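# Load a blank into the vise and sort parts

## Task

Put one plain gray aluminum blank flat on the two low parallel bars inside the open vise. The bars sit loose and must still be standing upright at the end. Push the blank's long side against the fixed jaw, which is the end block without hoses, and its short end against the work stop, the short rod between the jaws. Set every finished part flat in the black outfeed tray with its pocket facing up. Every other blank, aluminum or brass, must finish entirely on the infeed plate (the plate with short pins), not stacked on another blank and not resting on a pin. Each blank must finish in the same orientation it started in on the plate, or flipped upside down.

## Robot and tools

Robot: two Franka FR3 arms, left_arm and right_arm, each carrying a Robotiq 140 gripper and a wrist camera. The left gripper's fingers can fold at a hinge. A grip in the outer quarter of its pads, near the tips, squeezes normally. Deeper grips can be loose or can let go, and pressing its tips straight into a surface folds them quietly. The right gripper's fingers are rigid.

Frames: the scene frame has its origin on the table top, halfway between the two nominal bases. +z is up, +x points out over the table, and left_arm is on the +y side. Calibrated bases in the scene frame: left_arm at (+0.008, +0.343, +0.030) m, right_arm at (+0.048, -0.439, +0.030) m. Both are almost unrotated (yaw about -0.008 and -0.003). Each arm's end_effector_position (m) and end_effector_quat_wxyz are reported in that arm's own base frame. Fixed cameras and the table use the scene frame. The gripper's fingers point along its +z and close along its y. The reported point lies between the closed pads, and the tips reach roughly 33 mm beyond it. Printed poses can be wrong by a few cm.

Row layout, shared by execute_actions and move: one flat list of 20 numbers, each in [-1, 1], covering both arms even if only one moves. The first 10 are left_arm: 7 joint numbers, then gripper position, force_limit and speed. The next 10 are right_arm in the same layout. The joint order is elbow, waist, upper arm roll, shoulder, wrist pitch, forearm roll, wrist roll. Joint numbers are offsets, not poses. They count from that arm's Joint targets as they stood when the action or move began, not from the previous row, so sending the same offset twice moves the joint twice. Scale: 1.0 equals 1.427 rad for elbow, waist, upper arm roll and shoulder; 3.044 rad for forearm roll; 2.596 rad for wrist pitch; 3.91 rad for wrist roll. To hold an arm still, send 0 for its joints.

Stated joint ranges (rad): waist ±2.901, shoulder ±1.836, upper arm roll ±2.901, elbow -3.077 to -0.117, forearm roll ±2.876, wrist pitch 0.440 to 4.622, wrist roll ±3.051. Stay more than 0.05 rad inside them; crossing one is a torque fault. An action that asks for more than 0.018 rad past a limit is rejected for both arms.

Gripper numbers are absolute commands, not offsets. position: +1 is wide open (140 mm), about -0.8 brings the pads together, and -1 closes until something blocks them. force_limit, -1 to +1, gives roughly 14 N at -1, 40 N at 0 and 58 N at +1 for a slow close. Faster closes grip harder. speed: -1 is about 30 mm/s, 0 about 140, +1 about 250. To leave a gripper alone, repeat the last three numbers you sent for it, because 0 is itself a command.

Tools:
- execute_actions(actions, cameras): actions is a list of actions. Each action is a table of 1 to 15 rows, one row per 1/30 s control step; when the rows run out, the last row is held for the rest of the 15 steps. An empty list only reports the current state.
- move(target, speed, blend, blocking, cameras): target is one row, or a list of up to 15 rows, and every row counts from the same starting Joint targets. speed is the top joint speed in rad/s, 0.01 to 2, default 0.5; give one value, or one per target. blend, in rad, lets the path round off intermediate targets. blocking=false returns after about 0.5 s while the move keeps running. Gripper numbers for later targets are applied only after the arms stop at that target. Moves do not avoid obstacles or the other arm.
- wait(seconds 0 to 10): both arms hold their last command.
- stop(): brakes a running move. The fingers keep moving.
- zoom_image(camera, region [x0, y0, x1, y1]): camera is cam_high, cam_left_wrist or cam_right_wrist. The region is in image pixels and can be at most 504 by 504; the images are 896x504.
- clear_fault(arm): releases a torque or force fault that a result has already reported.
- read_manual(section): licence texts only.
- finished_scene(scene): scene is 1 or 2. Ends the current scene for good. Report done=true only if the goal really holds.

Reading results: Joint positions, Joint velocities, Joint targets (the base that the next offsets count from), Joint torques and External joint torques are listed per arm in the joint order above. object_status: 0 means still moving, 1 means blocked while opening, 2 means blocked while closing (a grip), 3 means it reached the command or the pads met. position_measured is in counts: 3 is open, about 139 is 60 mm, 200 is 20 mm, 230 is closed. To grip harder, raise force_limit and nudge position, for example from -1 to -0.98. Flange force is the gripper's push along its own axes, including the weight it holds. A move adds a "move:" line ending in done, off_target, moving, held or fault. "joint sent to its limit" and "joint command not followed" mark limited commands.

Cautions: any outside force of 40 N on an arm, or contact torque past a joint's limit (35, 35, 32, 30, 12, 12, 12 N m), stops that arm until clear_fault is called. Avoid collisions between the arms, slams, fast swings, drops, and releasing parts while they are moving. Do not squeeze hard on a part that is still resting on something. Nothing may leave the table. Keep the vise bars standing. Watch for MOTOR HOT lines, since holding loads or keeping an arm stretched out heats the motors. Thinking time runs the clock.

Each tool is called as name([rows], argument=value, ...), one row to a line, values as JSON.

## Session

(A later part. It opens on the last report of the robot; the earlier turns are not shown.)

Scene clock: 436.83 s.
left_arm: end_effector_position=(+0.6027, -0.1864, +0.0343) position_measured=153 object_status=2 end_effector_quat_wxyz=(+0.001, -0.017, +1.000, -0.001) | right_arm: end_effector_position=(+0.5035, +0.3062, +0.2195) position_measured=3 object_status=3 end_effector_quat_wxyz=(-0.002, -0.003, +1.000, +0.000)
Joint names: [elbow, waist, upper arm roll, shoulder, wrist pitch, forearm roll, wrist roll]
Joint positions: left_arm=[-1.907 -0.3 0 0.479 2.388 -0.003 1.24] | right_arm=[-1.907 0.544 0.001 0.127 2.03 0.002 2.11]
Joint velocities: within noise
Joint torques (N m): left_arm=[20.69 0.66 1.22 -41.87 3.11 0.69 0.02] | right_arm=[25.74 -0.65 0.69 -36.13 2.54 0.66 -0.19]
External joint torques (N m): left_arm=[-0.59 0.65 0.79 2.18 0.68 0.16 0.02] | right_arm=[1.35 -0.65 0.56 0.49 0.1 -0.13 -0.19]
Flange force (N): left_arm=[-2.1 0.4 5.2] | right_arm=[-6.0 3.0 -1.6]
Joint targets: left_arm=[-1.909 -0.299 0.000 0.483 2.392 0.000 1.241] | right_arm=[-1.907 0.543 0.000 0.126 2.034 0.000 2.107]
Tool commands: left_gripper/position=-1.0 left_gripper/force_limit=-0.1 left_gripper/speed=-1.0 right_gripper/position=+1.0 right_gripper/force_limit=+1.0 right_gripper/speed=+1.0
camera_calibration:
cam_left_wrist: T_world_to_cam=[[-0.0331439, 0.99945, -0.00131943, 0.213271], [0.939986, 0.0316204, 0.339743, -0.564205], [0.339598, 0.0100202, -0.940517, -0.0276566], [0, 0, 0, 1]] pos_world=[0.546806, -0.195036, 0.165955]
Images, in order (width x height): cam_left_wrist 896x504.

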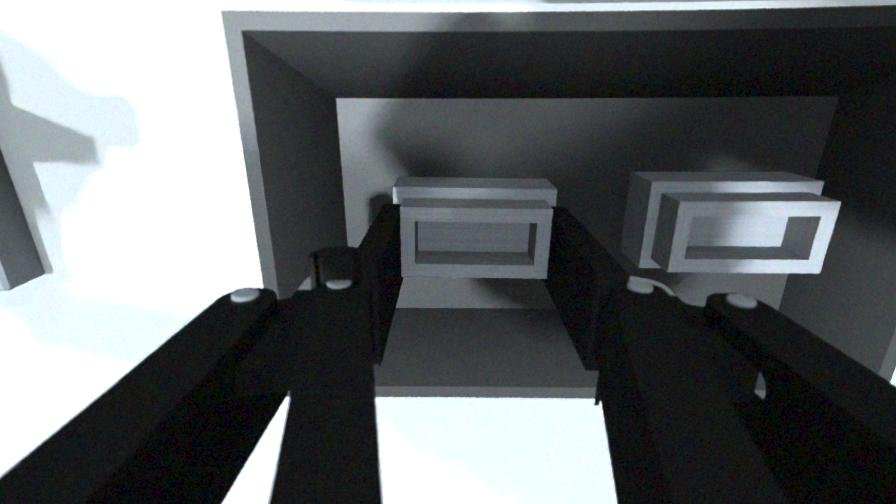

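zoom_image(camera="cam_left_wrist", region=[330, 130, 830, 400])

zoom_image(camera="cam_left_wrist", region=[590, 150, 860, 300])

Scaled by 1.008 from the camera's 896x504 image, which has a finer 1280x720 frame.

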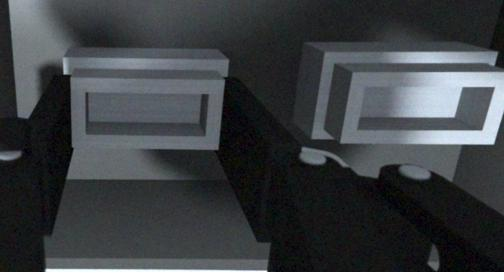

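Scaled by 1.867 from the camera's 896x504 image, which has a finer 1280x720 frame.

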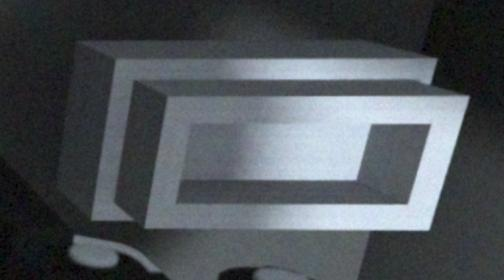

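zoom_image(camera="cam_left_wrist", region=[610, 160, 740, 290])

zoom_image(camera="cam_left_wrist", region=[730, 160, 860, 290])

zoom_image(camera="cam_left_wrist", region=[370, 160, 500, 290])

zoom_image(camera="cam_left_wrist", region=[470, 160, 600, 290])

Scaled by 3.877 from the camera's 896x504 image, which has a finer 1280x720 frame.

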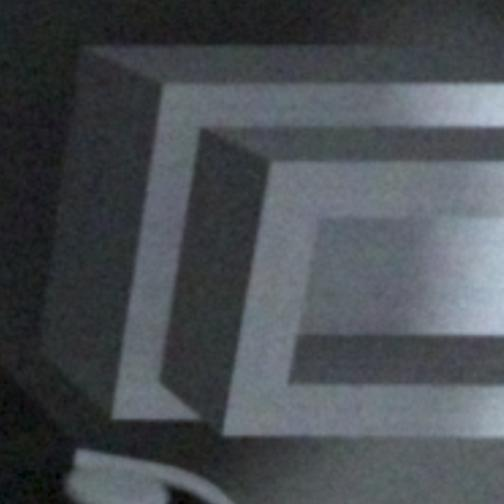

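Scaled by 3.877 from the camera's 896x504 image, which has a finer 1280x720 frame.

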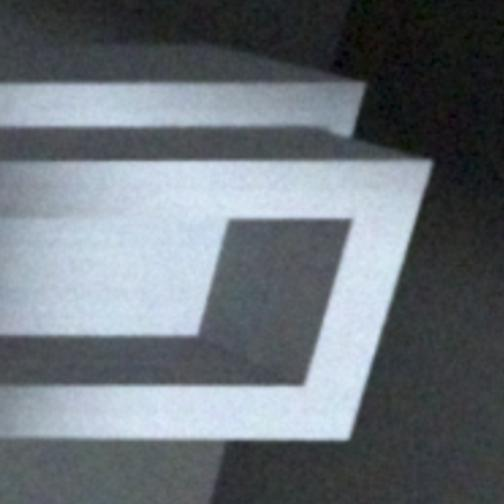

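Scaled by 3.877 from the camera's 896x504 image, which has a finer 1280x720 frame.

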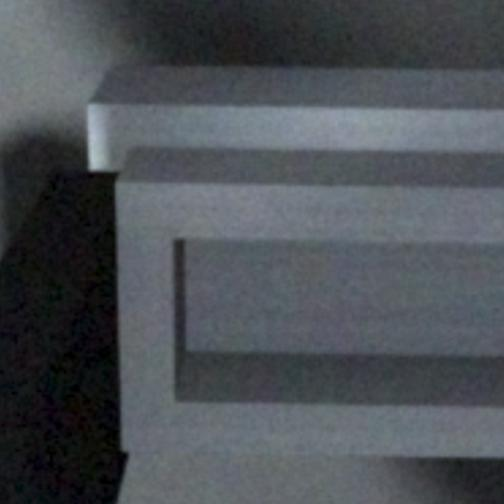

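Scaled by 3.877 from the camera's 896x504 image, which has a finer 1280x720 frame.

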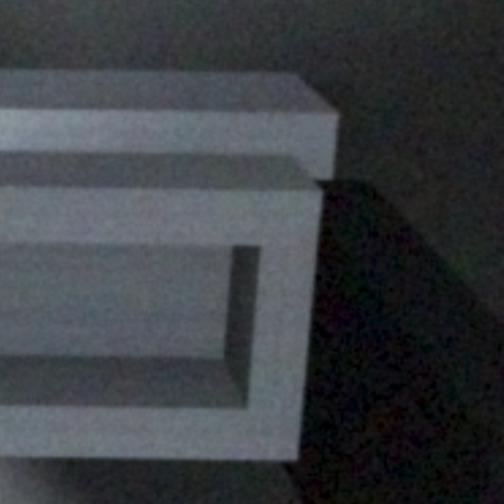

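move(target=[-0.0001, 0, 0, 0.00187, 0.00109, 0, 0, -1, -0.1, -1, 0, 0, 0, 0, 0, 0, 0, 1, 1, 1], speed=0.05, cameras=[])

Scene clock: 517.70 s.
left_arm: end_effector_position=(+0.6032, -0.1865, +0.0343) position_measured=153 object_status=2 end_effector_quat_wxyz=(+0.001, -0.017, +1.000, -0.001) | right_arm: end_effector_position=(+0.5035, +0.3062, +0.2195) position_measured=3 object_status=3 end_effector_quat_wxyz=(-0.002, -0.003, +1.000, +0.000)
Joint names: [elbow, waist, upper arm roll, shoulder, wrist pitch, forearm roll, wrist roll]
Joint positions: left_arm=[-1.907 -0.3 0 0.479 2.389 -0.003 1.24] | right_arm=[-1.907 0.544 0.001 0.127 2.03 0.002 2.11]
Joint velocities: within noise
Joint torques (N m): left_arm=[20.3 0.69 1.22 -40.34 3.25 0.71 0.04] | right_arm=[25.81 -0.7 0.74 -36.19 2.55 0.67 -0.23]
External joint torques (N m): left_arm=[-1.23 0.49 0.62 4.12 0.77 0.17 0.04] | right_arm=[1.45 -0.86 0.46 0.34 0.1 -0.12 -0.23]
Flange force (N): left_arm=[-3.9 -0.4 8.9] | right_arm=[-6.2 2.7 -1.9]
Joint targets: left_arm=[-1.909 -0.299 0.000 0.486 2.395 0.000 1.241] | right_arm=[-1.907 0.543 0.000 0.126 2.034 0.000 2.107]
move: done
No camera images: "cameras" was empty.

move([
  [0.0002, 0, 0, -0.00385, -0.00223, 0, 0, -1, -0.1, -1, 0, 0, 0, 0, 0, 0, 0, 0.25, -0.1, 1],
  [0.0002, 0, 0, -0.00385, -0.00223, 0, 0, 0.12, -0.1, -1, 0, 0, 0, 0, 0, 0, 0, 0.25, -0.1, 1],
  [0.06024, 0, 0, -0.12945, -0.10427, 0, 0, 0.12, -0.1, -1, 0, 0, 0, 0, 0, 0, 0, 0.25, -0.1, 1],
  [-0.27414, 0.62993, 0, -0.76118, -0.26772, 0, 0, 0.12, -0.1, -1, 0.14015, 0.11458, 0, 0.14219, 0.00096, 0, 0.04182, 0.25, -0.1, 1],
  [-0.27414, 0.62993, 0, -0.76118, -0.26772, 0, 0, 0.12, -0.1, -1, 0.35039, 0.2864, 0, 0.3555, 0.00243, 0, 0.10453, 0.25, -0.1, 1],
], speed=[0.05, 0.3, 0.4, 0.8, 0.6], cameras=["cam_high", "cam_right_wrist"])

Scene clock: 557.90 s.
left_arm: end_effector_position=(+0.3060, +0.2082, +0.3543) position_measured=114 object_status=3 end_effector_quat_wxyz=(+0.001, -0.449, +0.894, -0.002) | right_arm: end_effector_position=(+0.4157, +0.5867, +0.1183) position_measured=98 object_status=3 end_effector_quat_wxyz=(-0.003, -0.006, +1.000, -0.002)
Joint names: [elbow, waist, upper arm roll, shoulder, wrist pitch, forearm roll, wrist roll]
Joint positions: left_arm=[-2.299 0.599 0.001 -0.598 1.702 -0.003 1.24] | right_arm=[-1.409 0.953 0.001 0.634 2.036 0.002 2.511]
Joint velocities: left_arm=[within noise] | right_arm=[0.001 0 0 0 0 0 0.006]
Joint torques (N m): left_arm=[24.3 0.94 0.1 -11.97 2.39 0.91 0.04] | right_arm=[26.01 -0.42 1.2 -50.67 2.61 0.68 0.14]
External joint torques (N m): left_arm=[-0.03 1.02 0.72 -0.61 -0.05 0.15 0.04] | right_arm=[1.55 -0.56 0.47 0.8 0.14 -0.14 0.14]
Flange force (N): left_arm=[1.3 2.5 0.1] | right_arm=[-7.3 9.5 -0.6]
Joint targets: left_arm=[-2.300 0.600 0.000 -0.600 1.700 0.000 1.241] | right_arm=[-1.407 0.951 0.000 0.634 2.040 0.000 2.516]
move: done
camera_calibration:
cam_right_wrist: T_world_to_cam=[[-0.0294977, 0.9995, -0.0114171, -0.563335], [0.939608, 0.0316229, 0.340789, -0.445365], [0.340979, -0.000675091, -0.940071, 0.105418], [0, 0, 0, 1]] pos_world=[0.365906, 0.577208, 0.244444]
Images, in order (width x height): cam_high 896x504, cam_right_wrist 896x504.

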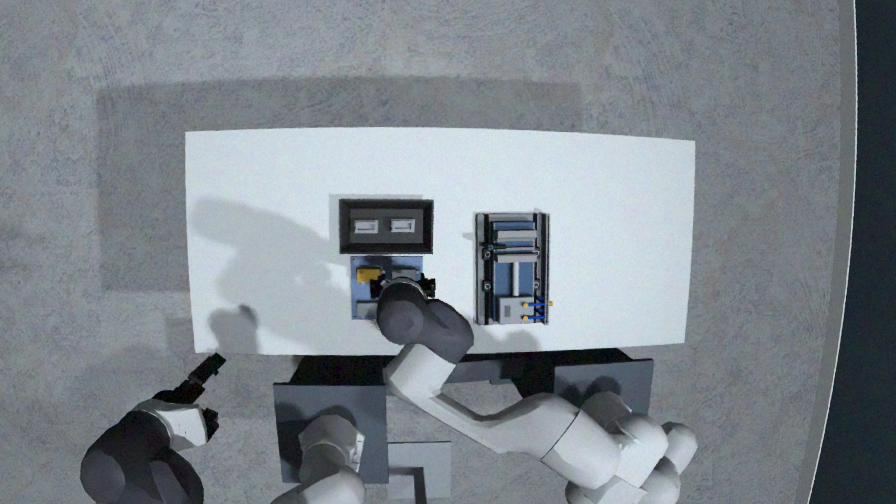

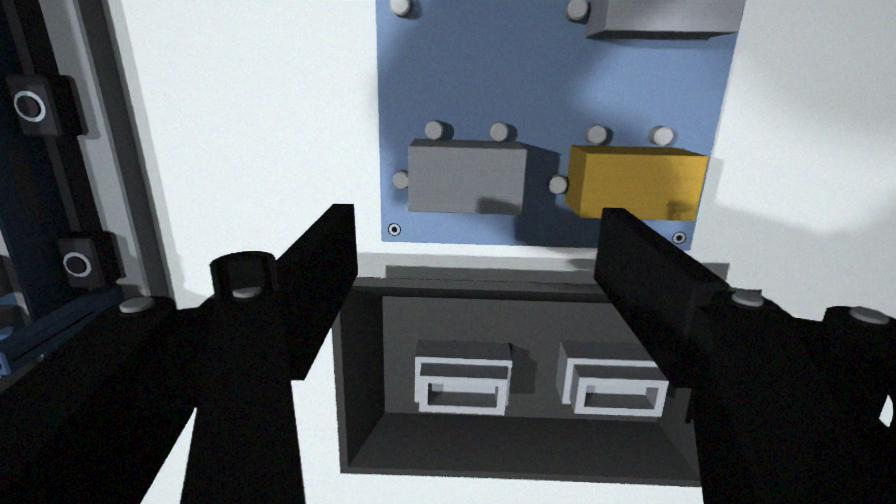

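zoom_image(camera="cam_right_wrist", region=[300, 180, 400, 310])

zoom_image(camera="cam_right_wrist", region=[570, 180, 670, 310])

zoom_image(camera="cam_right_wrist", region=[380, 110, 560, 250])

Scaled by 3.877 from the camera's 896x504 image, which has a finer 1280x720 frame.

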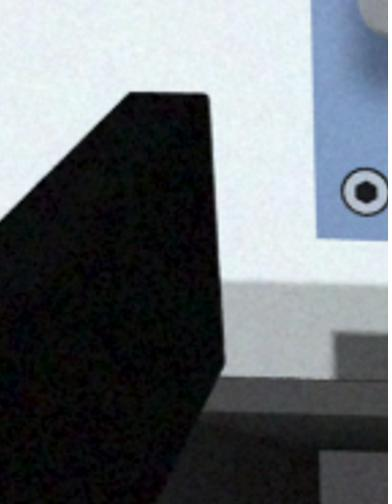

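Scaled by 3.877 from the camera's 896x504 image, which has a finer 1280x720 frame.

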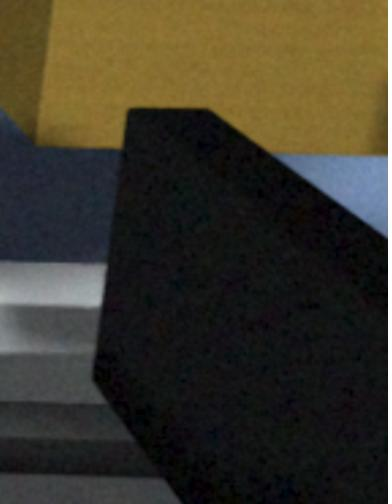

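Scaled by 2.800 from the camera's 896x504 image, which has a finer 1280x720 frame.

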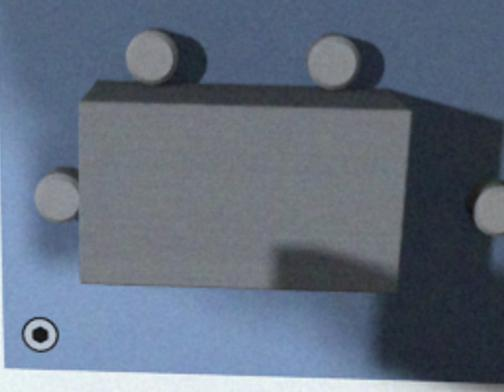

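move(target=[0, 0, 0, 0, 0, 0, 0, 0.12, -0.1, -1, -0.11766, 0.02979, 0, -0.02504, 0.05091, 0, 0.01286, 0.25, -0.1, 1], speed=0.3, cameras=["cam_right_wrist"])

zoom_image(camera="cam_right_wrist", region=[390, 170, 550, 330])

Scene clock: 669.53 s.
left_arm: end_effector_position=(+0.3059, +0.2081, +0.3542) position_measured=114 object_status=3 end_effector_quat_wxyz=(+0.001, -0.449, +0.894, -0.002) | right_arm: end_effector_position=(+0.3797, +0.5833, +0.0792) position_measured=98 object_status=3 end_effector_quat_wxyz=(-0.002, -0.001, +1.000, -0.002)
Joint names: [elbow, waist, upper arm roll, shoulder, wrist pitch, forearm roll, wrist roll]
Joint positions: left_arm=[-2.299 0.599 0.001 -0.599 1.702 -0.003 1.24] | right_arm=[-1.573 0.993 0 0.599 2.168 0.002 2.561]
Joint velocities: left_arm=[within noise] | right_arm=[0 0 -0.002 0 0.003 0.001 0.008]
Joint torques (N m): left_arm=[24.41 0.94 0.15 -11.84 2.42 0.91 0.04] | right_arm=[24.74 -0.21 1.38 -49.45 2.73 0.64 0.03]
External joint torques (N m): left_arm=[0 0.93 0.66 -0.38 -0.03 0.14 0.04] | right_arm=[1.18 -0.28 0.74 0.22 0.28 -0.12 0.03]
Flange force (N): left_arm=[0.6 2.1 0.0] | right_arm=[-3.6 5.3 0.1]
Joint targets: left_arm=[-2.300 0.600 0.000 -0.600 1.700 0.000 1.241] | right_arm=[-1.575 0.994 0.000 0.598 2.172 0.000 2.566]
move: done
camera_calibration:
cam_right_wrist: T_world_to_cam=[[-0.0186114, 0.999771, -0.0105442, -0.565791], [0.939246, 0.0210979, 0.342596, -0.39199], [0.34274, -0.00352745, -0.939424, 0.0818018], [0, 0, 0, 1]] pos_world=[0.329609, 0.57422, 0.205175]
Images, in order (width x height): cam_right_wrist 896x504.

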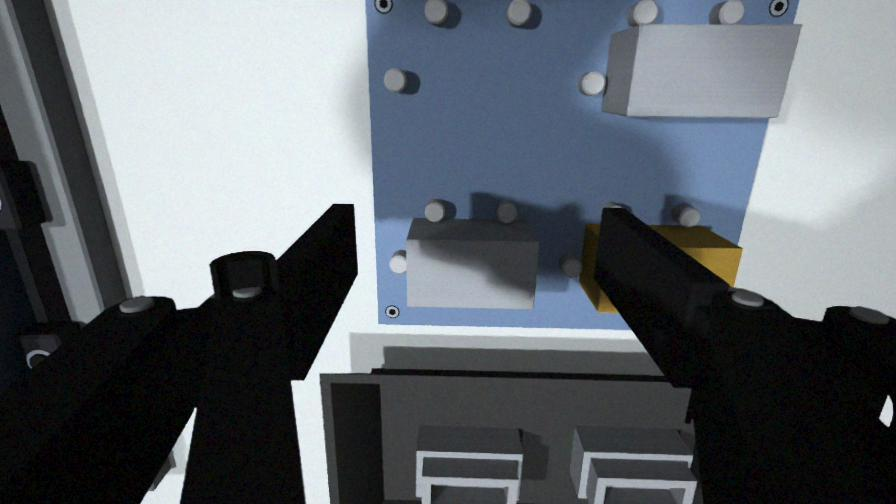

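Scaled by 3.150 from the camera's 896x504 image, which has a finer 1280x720 frame.

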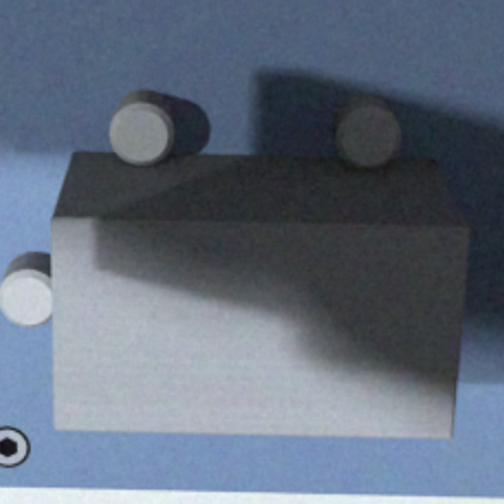

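move([
  [0, 0, 0, 0, 0, 0, 0, 0.12, -0.1, -1, 0.06409, -0.02406, 0, 0.04076, -0.01282, 0, -0.00873, 0.25, -0.1, 1],
  [0, 0, 0, 0, 0, 0, 0, 0.12, -0.1, -1, 0.05287, -0.02406, 0, 0.08078, 0.01535, 0, -0.00873, 0.25, -0.1, 1],
], speed=[0.25, 0.12], cameras=["cam_right_wrist"])

zoom_image(camera="cam_right_wrist", region=[330, 180, 630, 330])

Scene clock: 714.10 s.
left_arm: end_effector_position=(+0.3058, +0.2080, +0.3542) position_measured=114 object_status=3 end_effector_quat_wxyz=(+0.001, -0.449, +0.894, -0.002) | right_arm: end_effector_position=(+0.4083, +0.5841, +0.0355) position_measured=98 object_status=3 end_effector_quat_wxyz=(-0.002, +0.003, +1.000, -0.002)
Joint names: [elbow, waist, upper arm roll, shoulder, wrist pitch, forearm roll, wrist roll]
Joint positions: left_arm=[-2.299 0.599 0.001 -0.599 1.702 -0.003 1.24] | right_arm=[-1.499 0.96 0 0.713 2.207 0.002 2.535]
Joint velocities: left_arm=[within noise] | right_arm=[-0.001 0.001 0 -0.001 0.005 -0.001 -0.001]
Joint torques (N m): left_arm=[24.5 0.93 0.17 -11.84 2.44 0.9 0.02] | right_arm=[24.69 -0.33 1.47 -51.26 2.7 0.62 -0.26]
External joint torques (N m): left_arm=[0.08 0.93 0.69 -0.37 -0.01 0.14 0.02] | right_arm=[1.41 -0.41 0.75 0.73 0.24 -0.12 -0.26]
Flange force (N): left_arm=[0.3 2.1 -0.2] | right_arm=[-6.2 7.7 1.2]
Joint targets: left_arm=[-2.300 0.600 0.000 -0.600 1.700 0.000 1.241] | right_arm=[-1.500 0.960 0.000 0.713 2.212 0.000 2.532]
move: done
camera_calibration:
cam_right_wrist: T_world_to_cam=[[-0.0116419, 0.999876, -0.0105581, -0.569424], [0.939326, 0.0145557, 0.342717, -0.400058], [0.342828, -0.00592762, -0.939379, 0.0323379], [0, 0, 0, 1]] pos_world=[0.358069, 0.575368, 0.161472]
Images, in order (width x height): cam_right_wrist 896x504.

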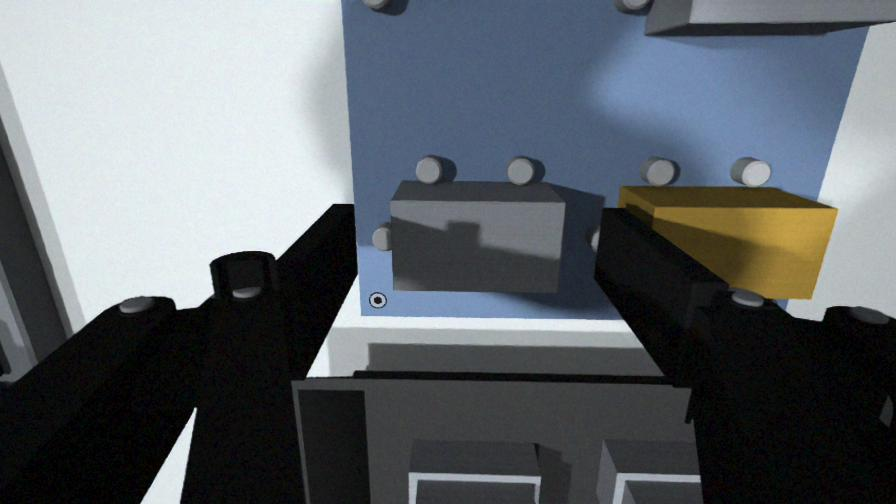

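Scaled by 1.680 from the camera's 896x504 image, which has a finer 1280x720 frame.

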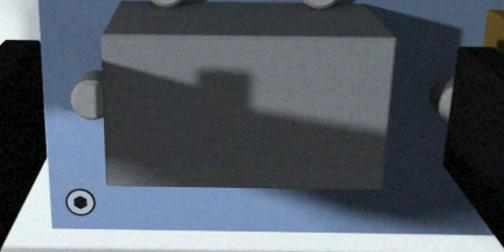

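move(target=[0, 0, 0, 0, 0, 0, 0, 0.12, -0.1, -1, 0, 0, 0, 0, 0, 0, 0, -1, -0.1, -1], cameras=[])

Scene clock: 720.73 s.
left_arm: end_effector_position=(+0.3058, +0.2080, +0.3542) position_measured=114 object_status=3 end_effector_quat_wxyz=(+0.001, -0.449, +0.894, -0.002) | right_arm: end_effector_position=(+0.4085, +0.5844, +0.0356) position_measured=140 object_status=0 end_effector_quat_wxyz=(-0.002, +0.003, +1.000, -0.001)
Joint names: [elbow, waist, upper arm roll, shoulder, wrist pitch, forearm roll, wrist roll]
Joint positions: left_arm=[-2.299 0.599 0.001 -0.599 1.702 -0.003 1.24] | right_arm=[-1.499 0.96 0 0.713 2.208 0.002 2.535]
Joint velocities: within noise
Joint torques (N m): left_arm=[24.52 0.88 0.21 -11.83 2.45 0.91 0.04] | right_arm=[24.54 -0.25 1.62 -51.06 2.68 0.62 -0.22]
External joint torques (N m): left_arm=[0.16 0.89 0.73 -0.51 0 0.14 0.04] | right_arm=[1.26 -0.08 1.08 0.92 0.22 -0.11 -0.22]
Flange force (N): left_arm=[0.6 2.2 -0.3] | right_arm=[-5.6 7.8 1.5]
Joint targets: left_arm=[-2.300 0.600 0.000 -0.600 1.700 0.000 1.241] | right_arm=[-1.500 0.960 0.000 0.713 2.212 0.000 2.532]
move: done
No camera images: "cameras" was empty.

move(target=[0, 0, 0, 0, 0, 0, 0, 0.12, -0.1, -1, 0.00398, 0, 0, -0.02011, -0.01324, 0, 0, -1, -0.1, -1], speed=0.05, cameras=["cam_right_wrist"])

zoom_image(camera="cam_right_wrist", region=[360, 170, 600, 310])

Scene clock: 758.13 s.
left_arm: end_effector_position=(+0.3058, +0.2080, +0.3542) position_measured=114 object_status=3 end_effector_quat_wxyz=(+0.001, -0.449, +0.894, -0.002) | right_arm: end_effector_position=(+0.4085, +0.5844, +0.0526) position_measured=140 object_status=2 end_effector_quat_wxyz=(-0.001, +0.003, +1.000, -0.001)
Joint names: [elbow, waist, upper arm roll, shoulder, wrist pitch, forearm roll, wrist roll]
Joint positions: left_arm=[-2.299 0.599 0.001 -0.599 1.702 -0.003 1.24] | right_arm=[-1.497 0.96 0 0.687 2.181 0.002 2.535]
Joint velocities: left_arm=[within noise] | right_arm=[0 0 0 0.001 -0.005 0 0]
Joint torques (N m): left_arm=[24.51 0.91 0.18 -11.78 2.46 0.9 0.02] | right_arm=[25.9 -0.36 1.51 -52.49 2.27 0.6 -0.14]
External joint torques (N m): left_arm=[0.16 0.86 0.62 -0.4 0.02 0.12 0.02] | right_arm=[2.42 -0.39 0.84 -0.9 -0.19 -0.15 -0.14]
Flange force (N): left_arm=[0.3 1.9 -0.3] | right_arm=[-6.8 9.0 -2.5]
Joint targets: left_arm=[-2.300 0.600 0.000 -0.600 1.700 0.000 1.241] | right_arm=[-1.494 0.960 0.000 0.684 2.178 0.000 2.532]
move: done
camera_calibration:
cam_right_wrist: T_world_to_cam=[[-0.0119094, 0.999891, -0.00868255, -0.569516], [0.938882, 0.0141694, 0.343947, -0.405758], [0.344033, -0.0040557, -0.938949, 0.0467609], [0, 0, 0, 1]] pos_world=[0.358089, 0.575393, 0.17852]
Images, in order (width x height): cam_right_wrist 896x504.

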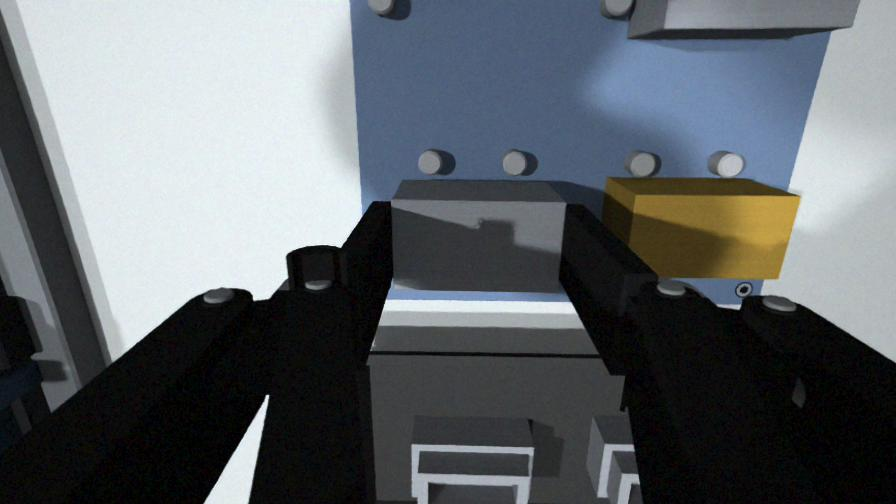

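Scaled by 2.100 from the camera's 896x504 image, which has a finer 1280x720 frame.

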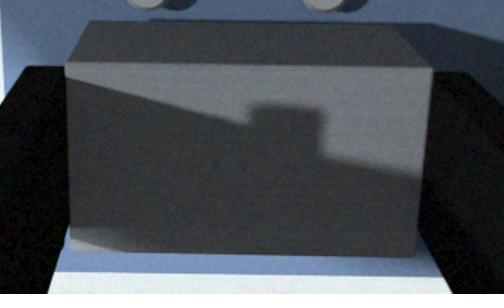

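move([
  [0, 0, 0, 0, 0, 0, 0, 0.12, -0.1, -1, 0.03048, 0, 0, -0.05364, -0.04625, 0, 0, -1, -0.1, -1],
  [0, 0, 0, 0, 0, 0, 0, 0.12, -0.1, -1, -0.39243, -0.30498, 0, -0.31882, 0.04046, 0, -0.1113, -1, -0.1, -1],
], speed=[0.25, 0.4], blend=[0.03, 0], cameras=["cam_high", "cam_right_wrist"])

Scene clock: 772.67 s.
left_arm: end_effector_position=(+0.3057, +0.2080, +0.3542) position_measured=114 object_status=3 end_effector_quat_wxyz=(+0.001, -0.449, +0.894, -0.002) | right_arm: end_effector_position=(+0.5032, +0.3822, +0.1479) position_measured=230 object_status=0 end_effector_quat_wxyz=(+0.022, +0.015, +0.999, +0.030)
Joint names: [elbow, waist, upper arm roll, shoulder, wrist pitch, forearm roll, wrist roll]
Joint positions: left_arm=[-2.299 0.599 0.001 -0.599 1.702 -0.003 1.24] | right_arm=[-1.932 0.616 0.027 0.263 2.266 0.019 2.23]
Joint velocities: within noise
Joint torques (N m): left_arm=[24.57 0.92 0.18 -11.78 2.47 0.9 0.03] | right_arm=[24.85 0.06 1.54 -39.34 2.58 0.72 -0.08]
External joint torques (N m): left_arm=[0.29 0.86 0.63 -0.52 0.04 0.12 0.03] | right_arm=[1.25 0.05 1.04 0.89 -0.06 -0.01 -0.08]
External joint torques when the fault began: right_arm=[-16.02 -14.34 -13.3 17.61 -5.48 -4.66 -0.36]
Flange force (N): left_arm=[0.3 1.9 -0.6] | right_arm=[-5.7 5.1 0.3]
Flange force when the fault began (N): right_arm=[-6.1 -24.4 24.2]
Joint targets: left_arm=[-2.300 0.600 0.000 -0.600 1.700 0.000 1.241] | right_arm=[-1.932 0.616 0.027 0.263 2.266 0.019 2.230]
Tool commands: left_gripper/position=+0.12 left_gripper/force_limit=-0.1 left_gripper/speed=-1.0 right_gripper/position=-1.0 right_gripper/force_limit=-0.098039 right_gripper/speed=-1.0
FORCE FAULT: contact force on the right arm reached its limit, and that arm stopped. The contact can be on any part of that arm, not only on its tool. That arm's remaining commands of this call were not run. That arm is still stopped at the end of this call. While its stop runs, that arm takes no new command, but execute_actions still moves its gripper.
CLEAR FAULT: the right arm stays stopped (Reflex) until you call clear_fault(arm="right_arm").
move: fault (right_arm); path passed 1 of 2 targets; blend cut to 0 rad at target 1; right_arm: the wrist roll is farthest, 0.133 rad from its target
camera_calibration:
cam_right_wrist: T_world_to_cam=[[0.0111085, 0.998545, 0.0527615, -0.385607], [0.921877, -0.0306653, 0.386266, -0.505203], [0.387323, 0.0443488, -0.920877, 0.0598511], [0, 0, 0, 1]] pos_world=[0.446837, 0.366899, 0.270604]
Images, in order (width x height): cam_high 896x504, cam_right_wrist 896x504.

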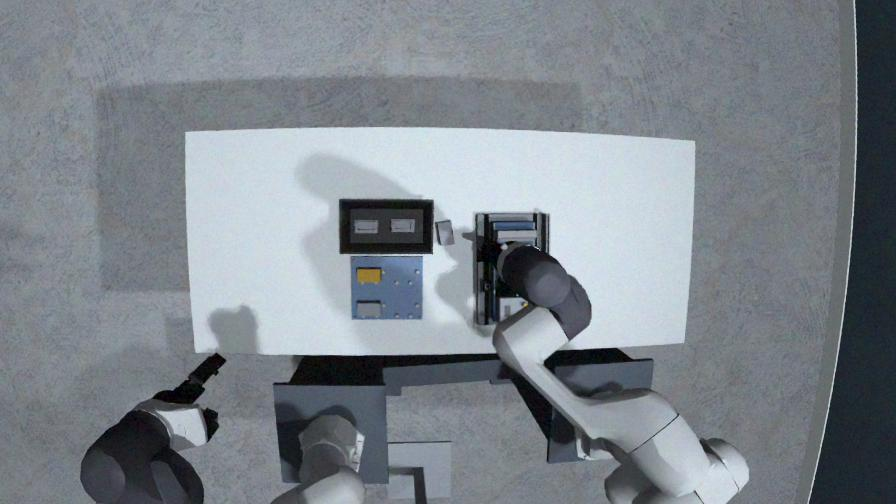

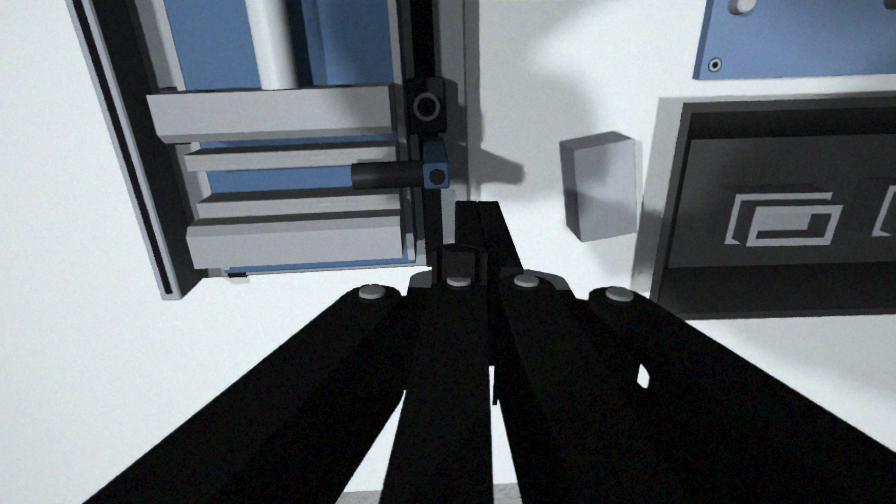

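zoom_image(camera="cam_right_wrist", region=[330, 60, 530, 210])

zoom_image(camera="cam_right_wrist", region=[530, 100, 700, 260])

zoom_image(camera="cam_high", region=[330, 190, 570, 340])

Scaled by 2.520 from the camera's 896x504 image, which has a finer 1280x720 frame.

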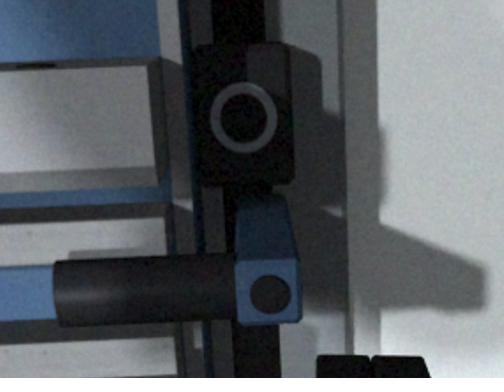

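Scaled by 2.965 from the camera's 896x504 image, which has a finer 1280x720 frame.

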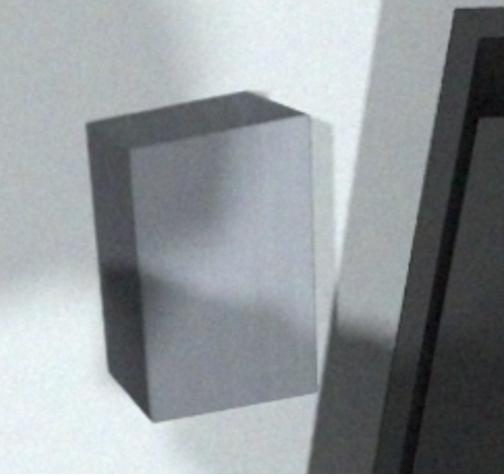

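Scaled by 2.100 from the camera's 896x504 image, which has a finer 1280x720 frame.

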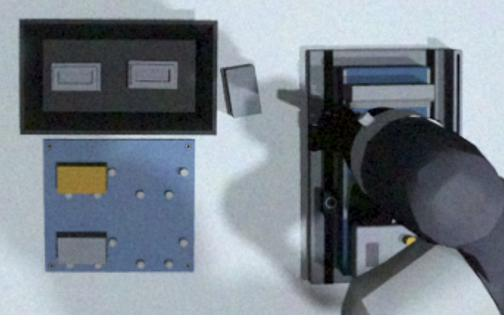

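zoom_image(camera="cam_right_wrist", region=[130, 70, 460, 290])

Scaled by 1.527 from the camera's 896x504 image, which has a finer 1280x720 frame.

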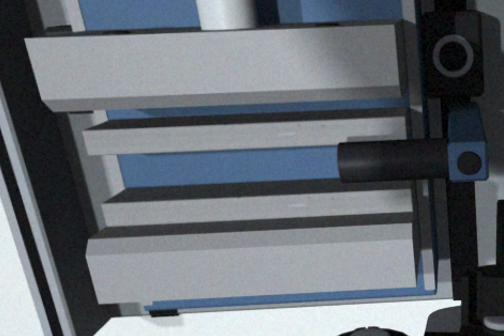

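clear_fault(arm="right_arm", cameras=[])

Scene clock: 844.10 s.
left_arm: end_effector_position=(+0.3056, +0.2079, +0.3541) position_measured=114 object_status=3 end_effector_quat_wxyz=(+0.000, -0.449, +0.894, -0.002) | right_arm: end_effector_position=(+0.5029, +0.3822, +0.1477) position_measured=230 object_status=3 end_effector_quat_wxyz=(+0.021, +0.015, +0.999, +0.030)
Joint names: [elbow, waist, upper arm roll, shoulder, wrist pitch, forearm roll, wrist roll]
Joint positions: left_arm=[-2.3 0.599 0.001 -0.599 1.701 -0.003 1.24] | right_arm=[-1.933 0.616 0.027 0.263 2.266 0.019 2.23]
Joint velocities: within noise
Joint torques (N m): left_arm=[24.59 0.83 0.22 -11.69 2.5 0.91 0.02] | right_arm=[24.98 -0.01 1.35 -39.31 2.59 0.75 -0.09]
External joint torques (N m): left_arm=[0.2 0.79 0.67 -0.27 0.05 0.14 0.02] | right_arm=[1.37 0.03 0.89 0.94 -0.05 0.02 -0.09]
Flange force (N): left_arm=[-0.2 1.7 -0.3] | right_arm=[-6.3 5.4 0.3]
Joint targets: left_arm=[-2.300 0.600 0.000 -0.600 1.700 0.000 1.241] | right_arm=[-1.933 0.616 0.027 0.263 2.266 0.019 2.230]
Tool commands: left_gripper/position=+0.12 left_gripper/force_limit=-0.1 left_gripper/speed=-1.0 right_gripper/position=-1.0 right_gripper/force_limit=-0.098039 right_gripper/speed=-1.0
FORCE FAULT, CONTINUED: the right arm's stop, for the force fault that an earlier result reported, is over. The rest of the stop counts as 1 of the actions that you can send in this scene; the call itself counts as one more. That arm's target is now where it stood when the stop ended, not its last command. That arm accepts commands again.
CLEAR FAULT: your call cleared the right arm's force fault. If the contact force or a joint's load stays at its limit, that arm stops again.
No camera images: "cameras" was empty.

move(target=[0,0,0,0,0,0,0,0.12,-0.1,-1, 0.1390,0.0235,-0.0189,-0.0069,-0.1075,-0.0062,-0.002,-1,-0.1,-1], speed=0.3, cameras=["cam_high","cam_right_wrist"])

Scene clock: 877.23 s.
left_arm: end_effector_position=(+0.3056, +0.2079, +0.3541) position_measured=114 object_status=3 end_effector_quat_wxyz=(+0.000, -0.449, +0.894, -0.002) | right_arm: end_effector_position=(+0.5030, +0.3832, +0.2200) position_measured=230 object_status=3 end_effector_quat_wxyz=(+0.000, +0.003, +1.000, +0.002)
Joint names: [elbow, waist, upper arm roll, shoulder, wrist pitch, forearm roll, wrist roll]
Joint positions: left_arm=[-2.3 0.599 0.001 -0.599 1.701 -0.003 1.24] | right_arm=[-1.736 0.648 0.002 0.252 1.992 0.003 2.226]
Joint velocities: left_arm=[within noise] | right_arm=[0.001 0 -0.001 0 -0.004 -0.001 -0.001]
Joint torques (N m): left_arm=[24.55 0.85 0.25 -11.73 2.51 0.89 0.02] | right_arm=[26.43 0.18 0.72 -40.19 2.22 0.44 -0.18]
External joint torques (N m): left_arm=[0.13 0.88 0.8 -0.29 0.06 0.13 0.02] | right_arm=[1.98 0.14 0.41 0.47 -0.24 -0.38 -0.18]
Flange force (N): left_arm=[-0.1 2.1 -0.1] | right_arm=[-8.3 6.6 -3.5]
Joint targets: left_arm=[-2.300 0.600 0.000 -0.600 1.700 0.000 1.241] | right_arm=[-1.734 0.650 0.000 0.253 1.987 0.000 2.222]
move: done
camera_calibration:
cam_right_wrist: T_world_to_cam=[[-0.0109384, 0.999936, -0.00293478, -0.367535], [0.937599, 0.0112765, 0.347535, -0.548321], [0.347546, 0.00104983, -0.937662, 0.166585], [0, 0, 0, 1]] pos_world=[0.452189, 0.373519, 0.345683]
Images, in order (width x height): cam_high 896x504, cam_right_wrist 896x504.

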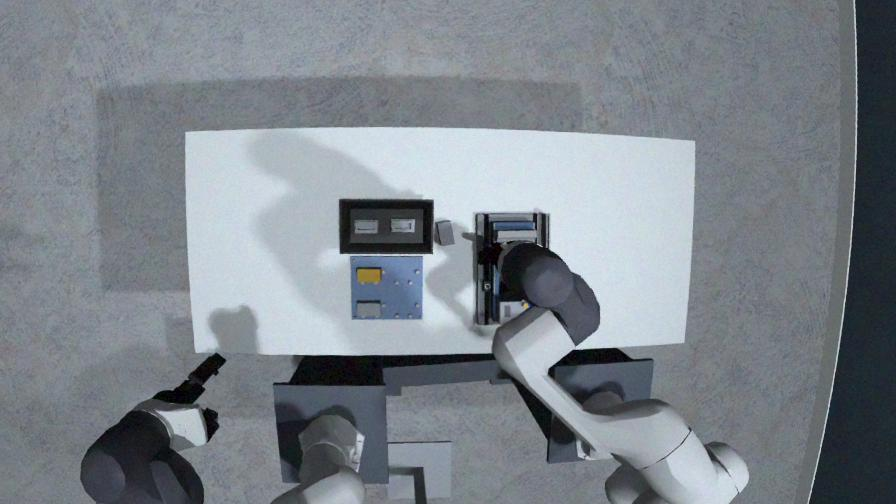

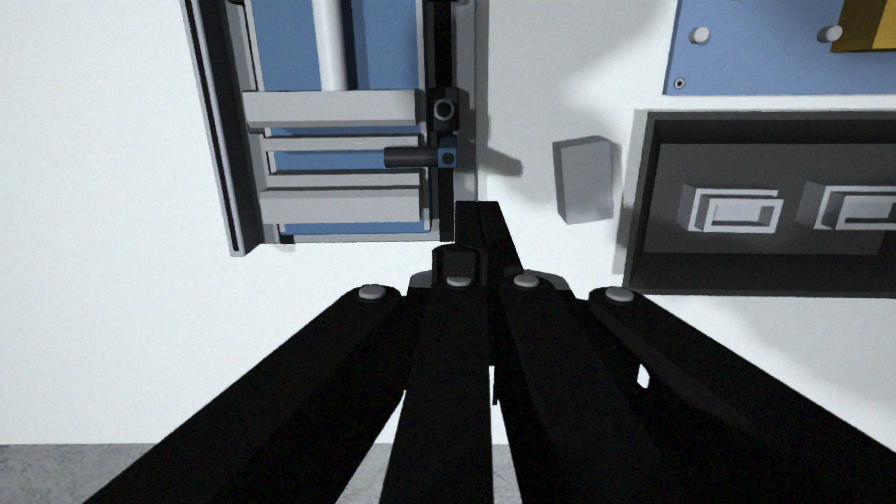

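zoom_image(camera="cam_right_wrist", region=[230, 60, 490, 250])

zoom_image(camera="cam_right_wrist", region=[520, 100, 660, 250])

Scaled by 1.938 from the camera's 896x504 image, which has a finer 1280x720 frame.

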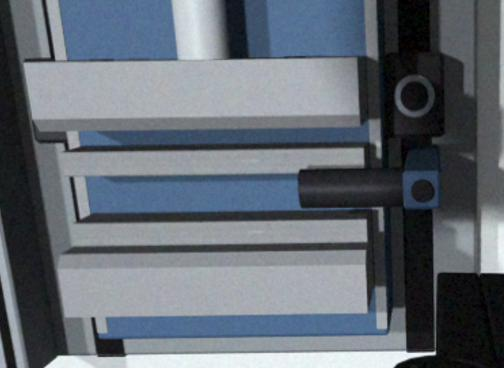

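Scaled by 3.360 from the camera's 896x504 image, which has a finer 1280x720 frame.

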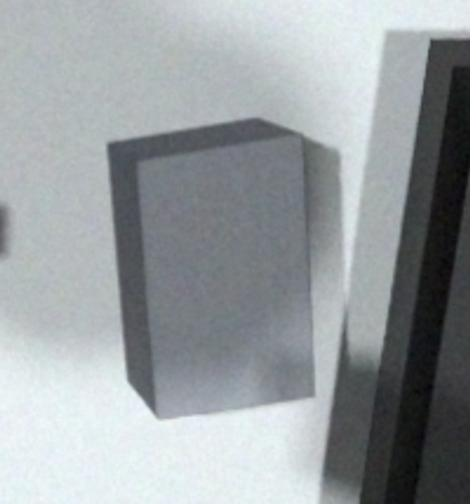

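move(target=[0,0,0,0,0,0,0,0.12,-0.1,-1, 0.0463,0.1437,0,-0.0715,-0.0647,0,0.0051,-0.18,-0.1,-0.5], speed=0.5, cameras=["cam_right_wrist"])

Scene clock: 956.03 s.
left_arm: end_effector_position=(+0.3056, +0.2079, +0.3541) position_measured=114 object_status=3 end_effector_quat_wxyz=(+0.000, -0.449, +0.894, -0.002) | right_arm: end_effector_position=(+0.3997, +0.4624, +0.3015) position_measured=151 object_status=3 end_effector_quat_wxyz=(+0.002, -0.094, +0.996, +0.003)
Joint names: [elbow, waist, upper arm roll, shoulder, wrist pitch, forearm roll, wrist roll]
Joint positions: left_arm=[-2.3 0.599 0.001 -0.599 1.701 -0.003 1.24] | right_arm=[-1.668 0.855 0.002 0.15 1.824 0.002 2.238]
Joint velocities: left_arm=[within noise] | right_arm=[-0.001 0.002 0.001 0 -0.005 -0.001 0.003]
Joint torques (N m): left_arm=[24.55 0.84 0.27 -11.72 2.51 0.9 0.02] | right_arm=[26.22 -0.33 0.62 -36.64 2.23 0.69 0.14]
External joint torques (N m): left_arm=[0.08 0.82 0.77 -0.26 0.05 0.13 0.02] | right_arm=[1.5 -0.26 0.52 0.97 -0.23 -0.17 0.14]
Flange force (N): left_arm=[-0.1 2.0 -0.1] | right_arm=[-7.6 6.5 -4.0]
Joint targets: left_arm=[-2.300 0.600 0.000 -0.600 1.700 0.000 1.241] | right_arm=[-1.668 0.855 0.000 0.151 1.819 0.000 2.242]
move: done
camera_calibration:
cam_right_wrist: T_world_to_cam=[[-0.204725, 0.978818, -0.00181279, -0.360773], [0.916761, 0.192394, 0.350047, -0.556842], [0.342981, 0.0700015, -0.93673, 0.248497], [0, 0, 0, 1]] pos_world=[0.351402, 0.442869, 0.427042]
Images, in order (width x height): cam_right_wrist 896x504.

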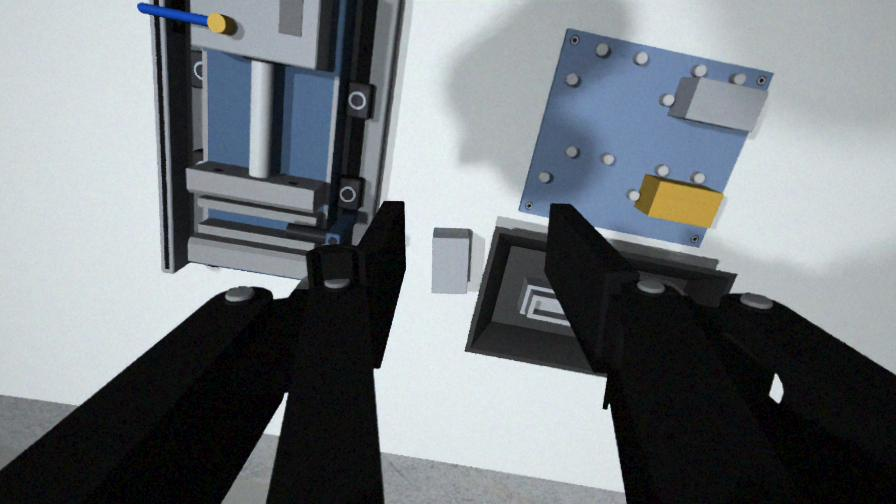

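zoom_image(camera="cam_right_wrist", region=[650, 60, 790, 140])

zoom_image(camera="cam_right_wrist", region=[400, 215, 510, 305])

zoom_image(camera="cam_right_wrist", region=[160, 140, 400, 290])

Scaled by 3.600 from the camera's 896x504 image, which has a finer 1280x720 frame.

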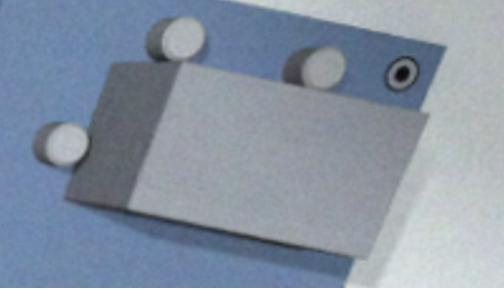

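Scaled by 4.582 from the camera's 896x504 image, which has a finer 1280x720 frame.

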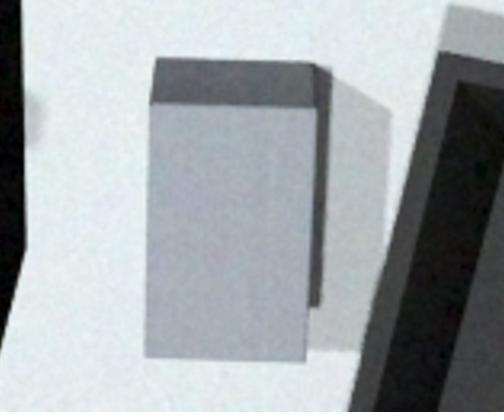

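Scaled by 2.100 from the camera's 896x504 image, which has a finer 1280x720 frame.

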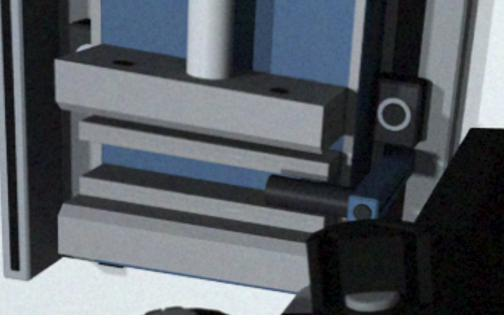

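zoom_image(camera="cam_right_wrist", region=[620, 160, 732, 240])

Scaled by 4.500 from the camera's 896x504 image, which has a finer 1280x720 frame.

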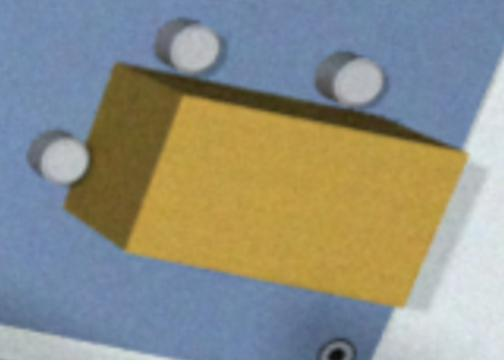

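move([
  [0,0,0,0,0,0,0,0.12,-0.1,-1, 0.0993,-0.0766,0,0.3104,0.1160,0,-0.4297,0.25,-0.1,-0.5],
  [0,0,0,0,0,0,0,0.12,-0.1,-1, 0.0768,-0.0766,0,0.3864,0.1702,0,-0.4297,0.25,-0.1,-0.5],
], speed=[1.2,0.15], blend=[0.02,0], cameras=["cam_right_wrist"])

Scene clock: 1034.33 s.
left_arm: end_effector_position=(+0.3056, +0.2079, +0.3541) position_measured=114 object_status=3 end_effector_quat_wxyz=(+0.000, -0.449, +0.894, -0.002) | right_arm: end_effector_position=(+0.5148, +0.4774, +0.0210) position_measured=98 object_status=3 end_effector_quat_wxyz=(+0.003, +0.768, -0.640, -0.001)
Joint names: [elbow, waist, upper arm roll, shoulder, wrist pitch, forearm roll, wrist roll]
Joint positions: left_arm=[-2.3 0.599 0.001 -0.599 1.701 -0.003 1.24] | right_arm=[-1.558 0.747 0.001 0.703 2.256 0.002 0.565]
Joint velocities: left_arm=[within noise] | right_arm=[0 0.001 0 0.002 0.004 -0.001 -0.001]
Joint torques (N m): left_arm=[24.61 0.87 0.28 -11.67 2.51 0.91 0.02] | right_arm=[24.24 -0.38 1.39 -50.75 2.82 0.43 -0.17]
External joint torques (N m): left_arm=[0.26 0.86 0.8 -0.36 0.06 0.13 0.02] | right_arm=[1.31 -0.38 0.82 0.69 0.31 -0.15 -0.17]
Flange force (N): left_arm=[-0.2 2.0 -0.5] | right_arm=[-4.1 -7.5 1.5]
Joint targets: left_arm=[-2.300 0.600 0.000 -0.600 1.700 0.000 1.241] | right_arm=[-1.559 0.746 0.000 0.702 2.261 0.000 0.562]
move: done; blend cut to 0 rad at target 1
camera_calibration:
cam_right_wrist: T_world_to_cam=[[-0.980488, -0.196569, -0.00190263, 0.608115], [-0.185107, 0.919968, 0.345536, -0.347101], [-0.0661714, 0.339146, -0.938404, 0.0273882], [0, 0, 0, 1]] pos_world=[0.533811, 0.42957, 0.146794]
Images, in order (width x height): cam_right_wrist 896x504.

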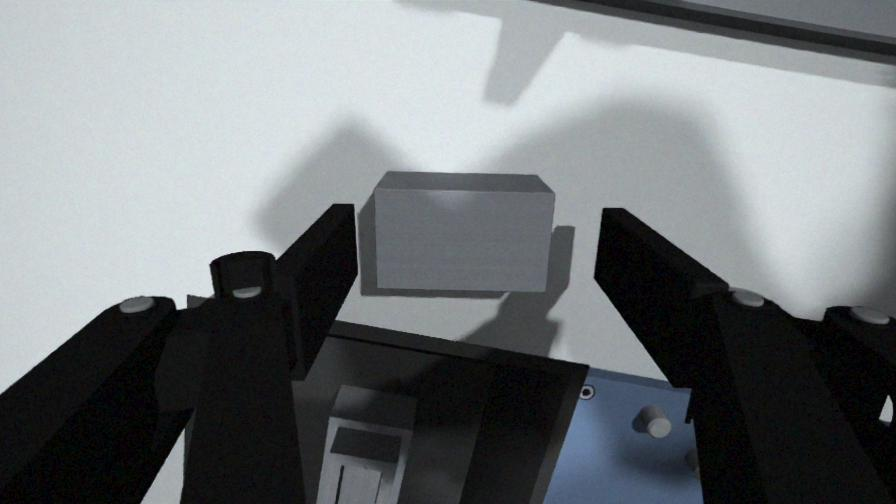

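execute_actions([
  [[0,0,0,0,0,0,0,0.12,-0.1,-1, 0,0,0,0,0,0,0,-1,-0.3,-1]],
  [[0,0,0,0,0,0,0,0.12,-0.1,-1, 0,0,0,0,0,0,0,-1,-0.3,-1]],
], cameras=[])

Scene clock: 1039.07 s.
left_arm: end_effector_position=(+0.3056, +0.2079, +0.3541) position_measured=114 object_status=3 end_effector_quat_wxyz=(+0.000, -0.449, +0.894, -0.002) | right_arm: end_effector_position=(+0.5167, +0.4783, +0.0224) position_measured=140 object_status=2 end_effector_quat_wxyz=(-0.001, +0.768, -0.641, -0.001)
Joint names: [elbow, waist, upper arm roll, shoulder, wrist pitch, forearm roll, wrist roll]
Joint positions: left_arm=[-2.3 0.599 0.001 -0.599 1.701 -0.003 1.24] | right_arm=[-1.558 0.746 0 0.701 2.26 0.002 0.565]
Joint velocities: within noise
Joint torques (N m): left_arm=[24.59 0.86 0.23 -11.72 2.51 0.9 0.03] | right_arm=[24.33 -0.14 1.53 -50 2.83 0.46 -0.21]
External joint torques (N m): left_arm=[0.21 0.79 0.66 -0.32 0.06 0.12 0.03] | right_arm=[1.52 -0.18 0.95 1.17 0.33 -0.12 -0.21]
External joint torques at the end of the 1st action: left_arm=[0.24 0.91 0.82 -0.37 0.06 0.14 0.03] | right_arm=[1.43 -0.27 0.9 0.63 0.16 -0.14 -0.3]
Flange force (N): left_arm=[-0.1 1.8 -0.3] | right_arm=[-5.6 -9.5 2.3]
Flange force at the end of the 1st action (N): left_arm=[-0.1 2.1 -0.4] | right_arm=[-4.5 -8.1 1.2]
Joint targets: left_arm=[-2.300 0.600 0.000 -0.600 1.700 0.000 1.241] | right_arm=[-1.559 0.746 0.000 0.702 2.261 0.000 0.562]
Step readings (joint positions of left_arm | right_arm; steps 1 to 15: 1st action; 16 to 30: 2nd action):
0: [-2.300 0.599 0.001 -0.599 1.701 -0.003 1.240] | [-1.558 0.747 0.001 0.703 2.257 0.002 0.565]
1: [-2.300 0.599 0.001 -0.599 1.701 -0.003 1.240] | [-1.558 0.747 0.001 0.703 2.257 0.002 0.565]
2: [-2.300 0.599 0.001 -0.599 1.701 -0.003 1.240] | [-1.558 0.747 0.001 0.703 2.257 0.002 0.565]
4: [-2.300 0.599 0.001 -0.599 1.701 -0.003 1.240] | [-1.558 0.747 0.001 0.703 2.257 0.002 0.565]
8: [-2.300 0.599 0.001 -0.599 1.701 -0.003 1.240] | [-1.558 0.747 0.001 0.703 2.257 0.002 0.565]
15: [-2.300 0.599 0.001 -0.599 1.701 -0.003 1.240] | [-1.558 0.747 0.001 0.703 2.257 0.002 0.565]
16: [-2.300 0.599 0.001 -0.599 1.701 -0.003 1.240] | [-1.558 0.747 0.001 0.703 2.257 0.002 0.565]
17: [-2.300 0.599 0.001 -0.599 1.701 -0.003 1.240] | [-1.558 0.747 0.001 0.703 2.257 0.002 0.565]
19: [-2.300 0.599 0.001 -0.599 1.701 -0.003 1.240] | [-1.558 0.747 0.001 0.702 2.258 0.002 0.565]
23: [-2.300 0.599 0.001 -0.599 1.701 -0.003 1.240] | [-1.558 0.746 0.000 0.702 2.259 0.002 0.565]
30: [-2.300 0.599 0.001 -0.599 1.701 -0.003 1.240] | [-1.558 0.746 0.000 0.701 2.260 0.002 0.565]
No camera images: "cameras" was empty.


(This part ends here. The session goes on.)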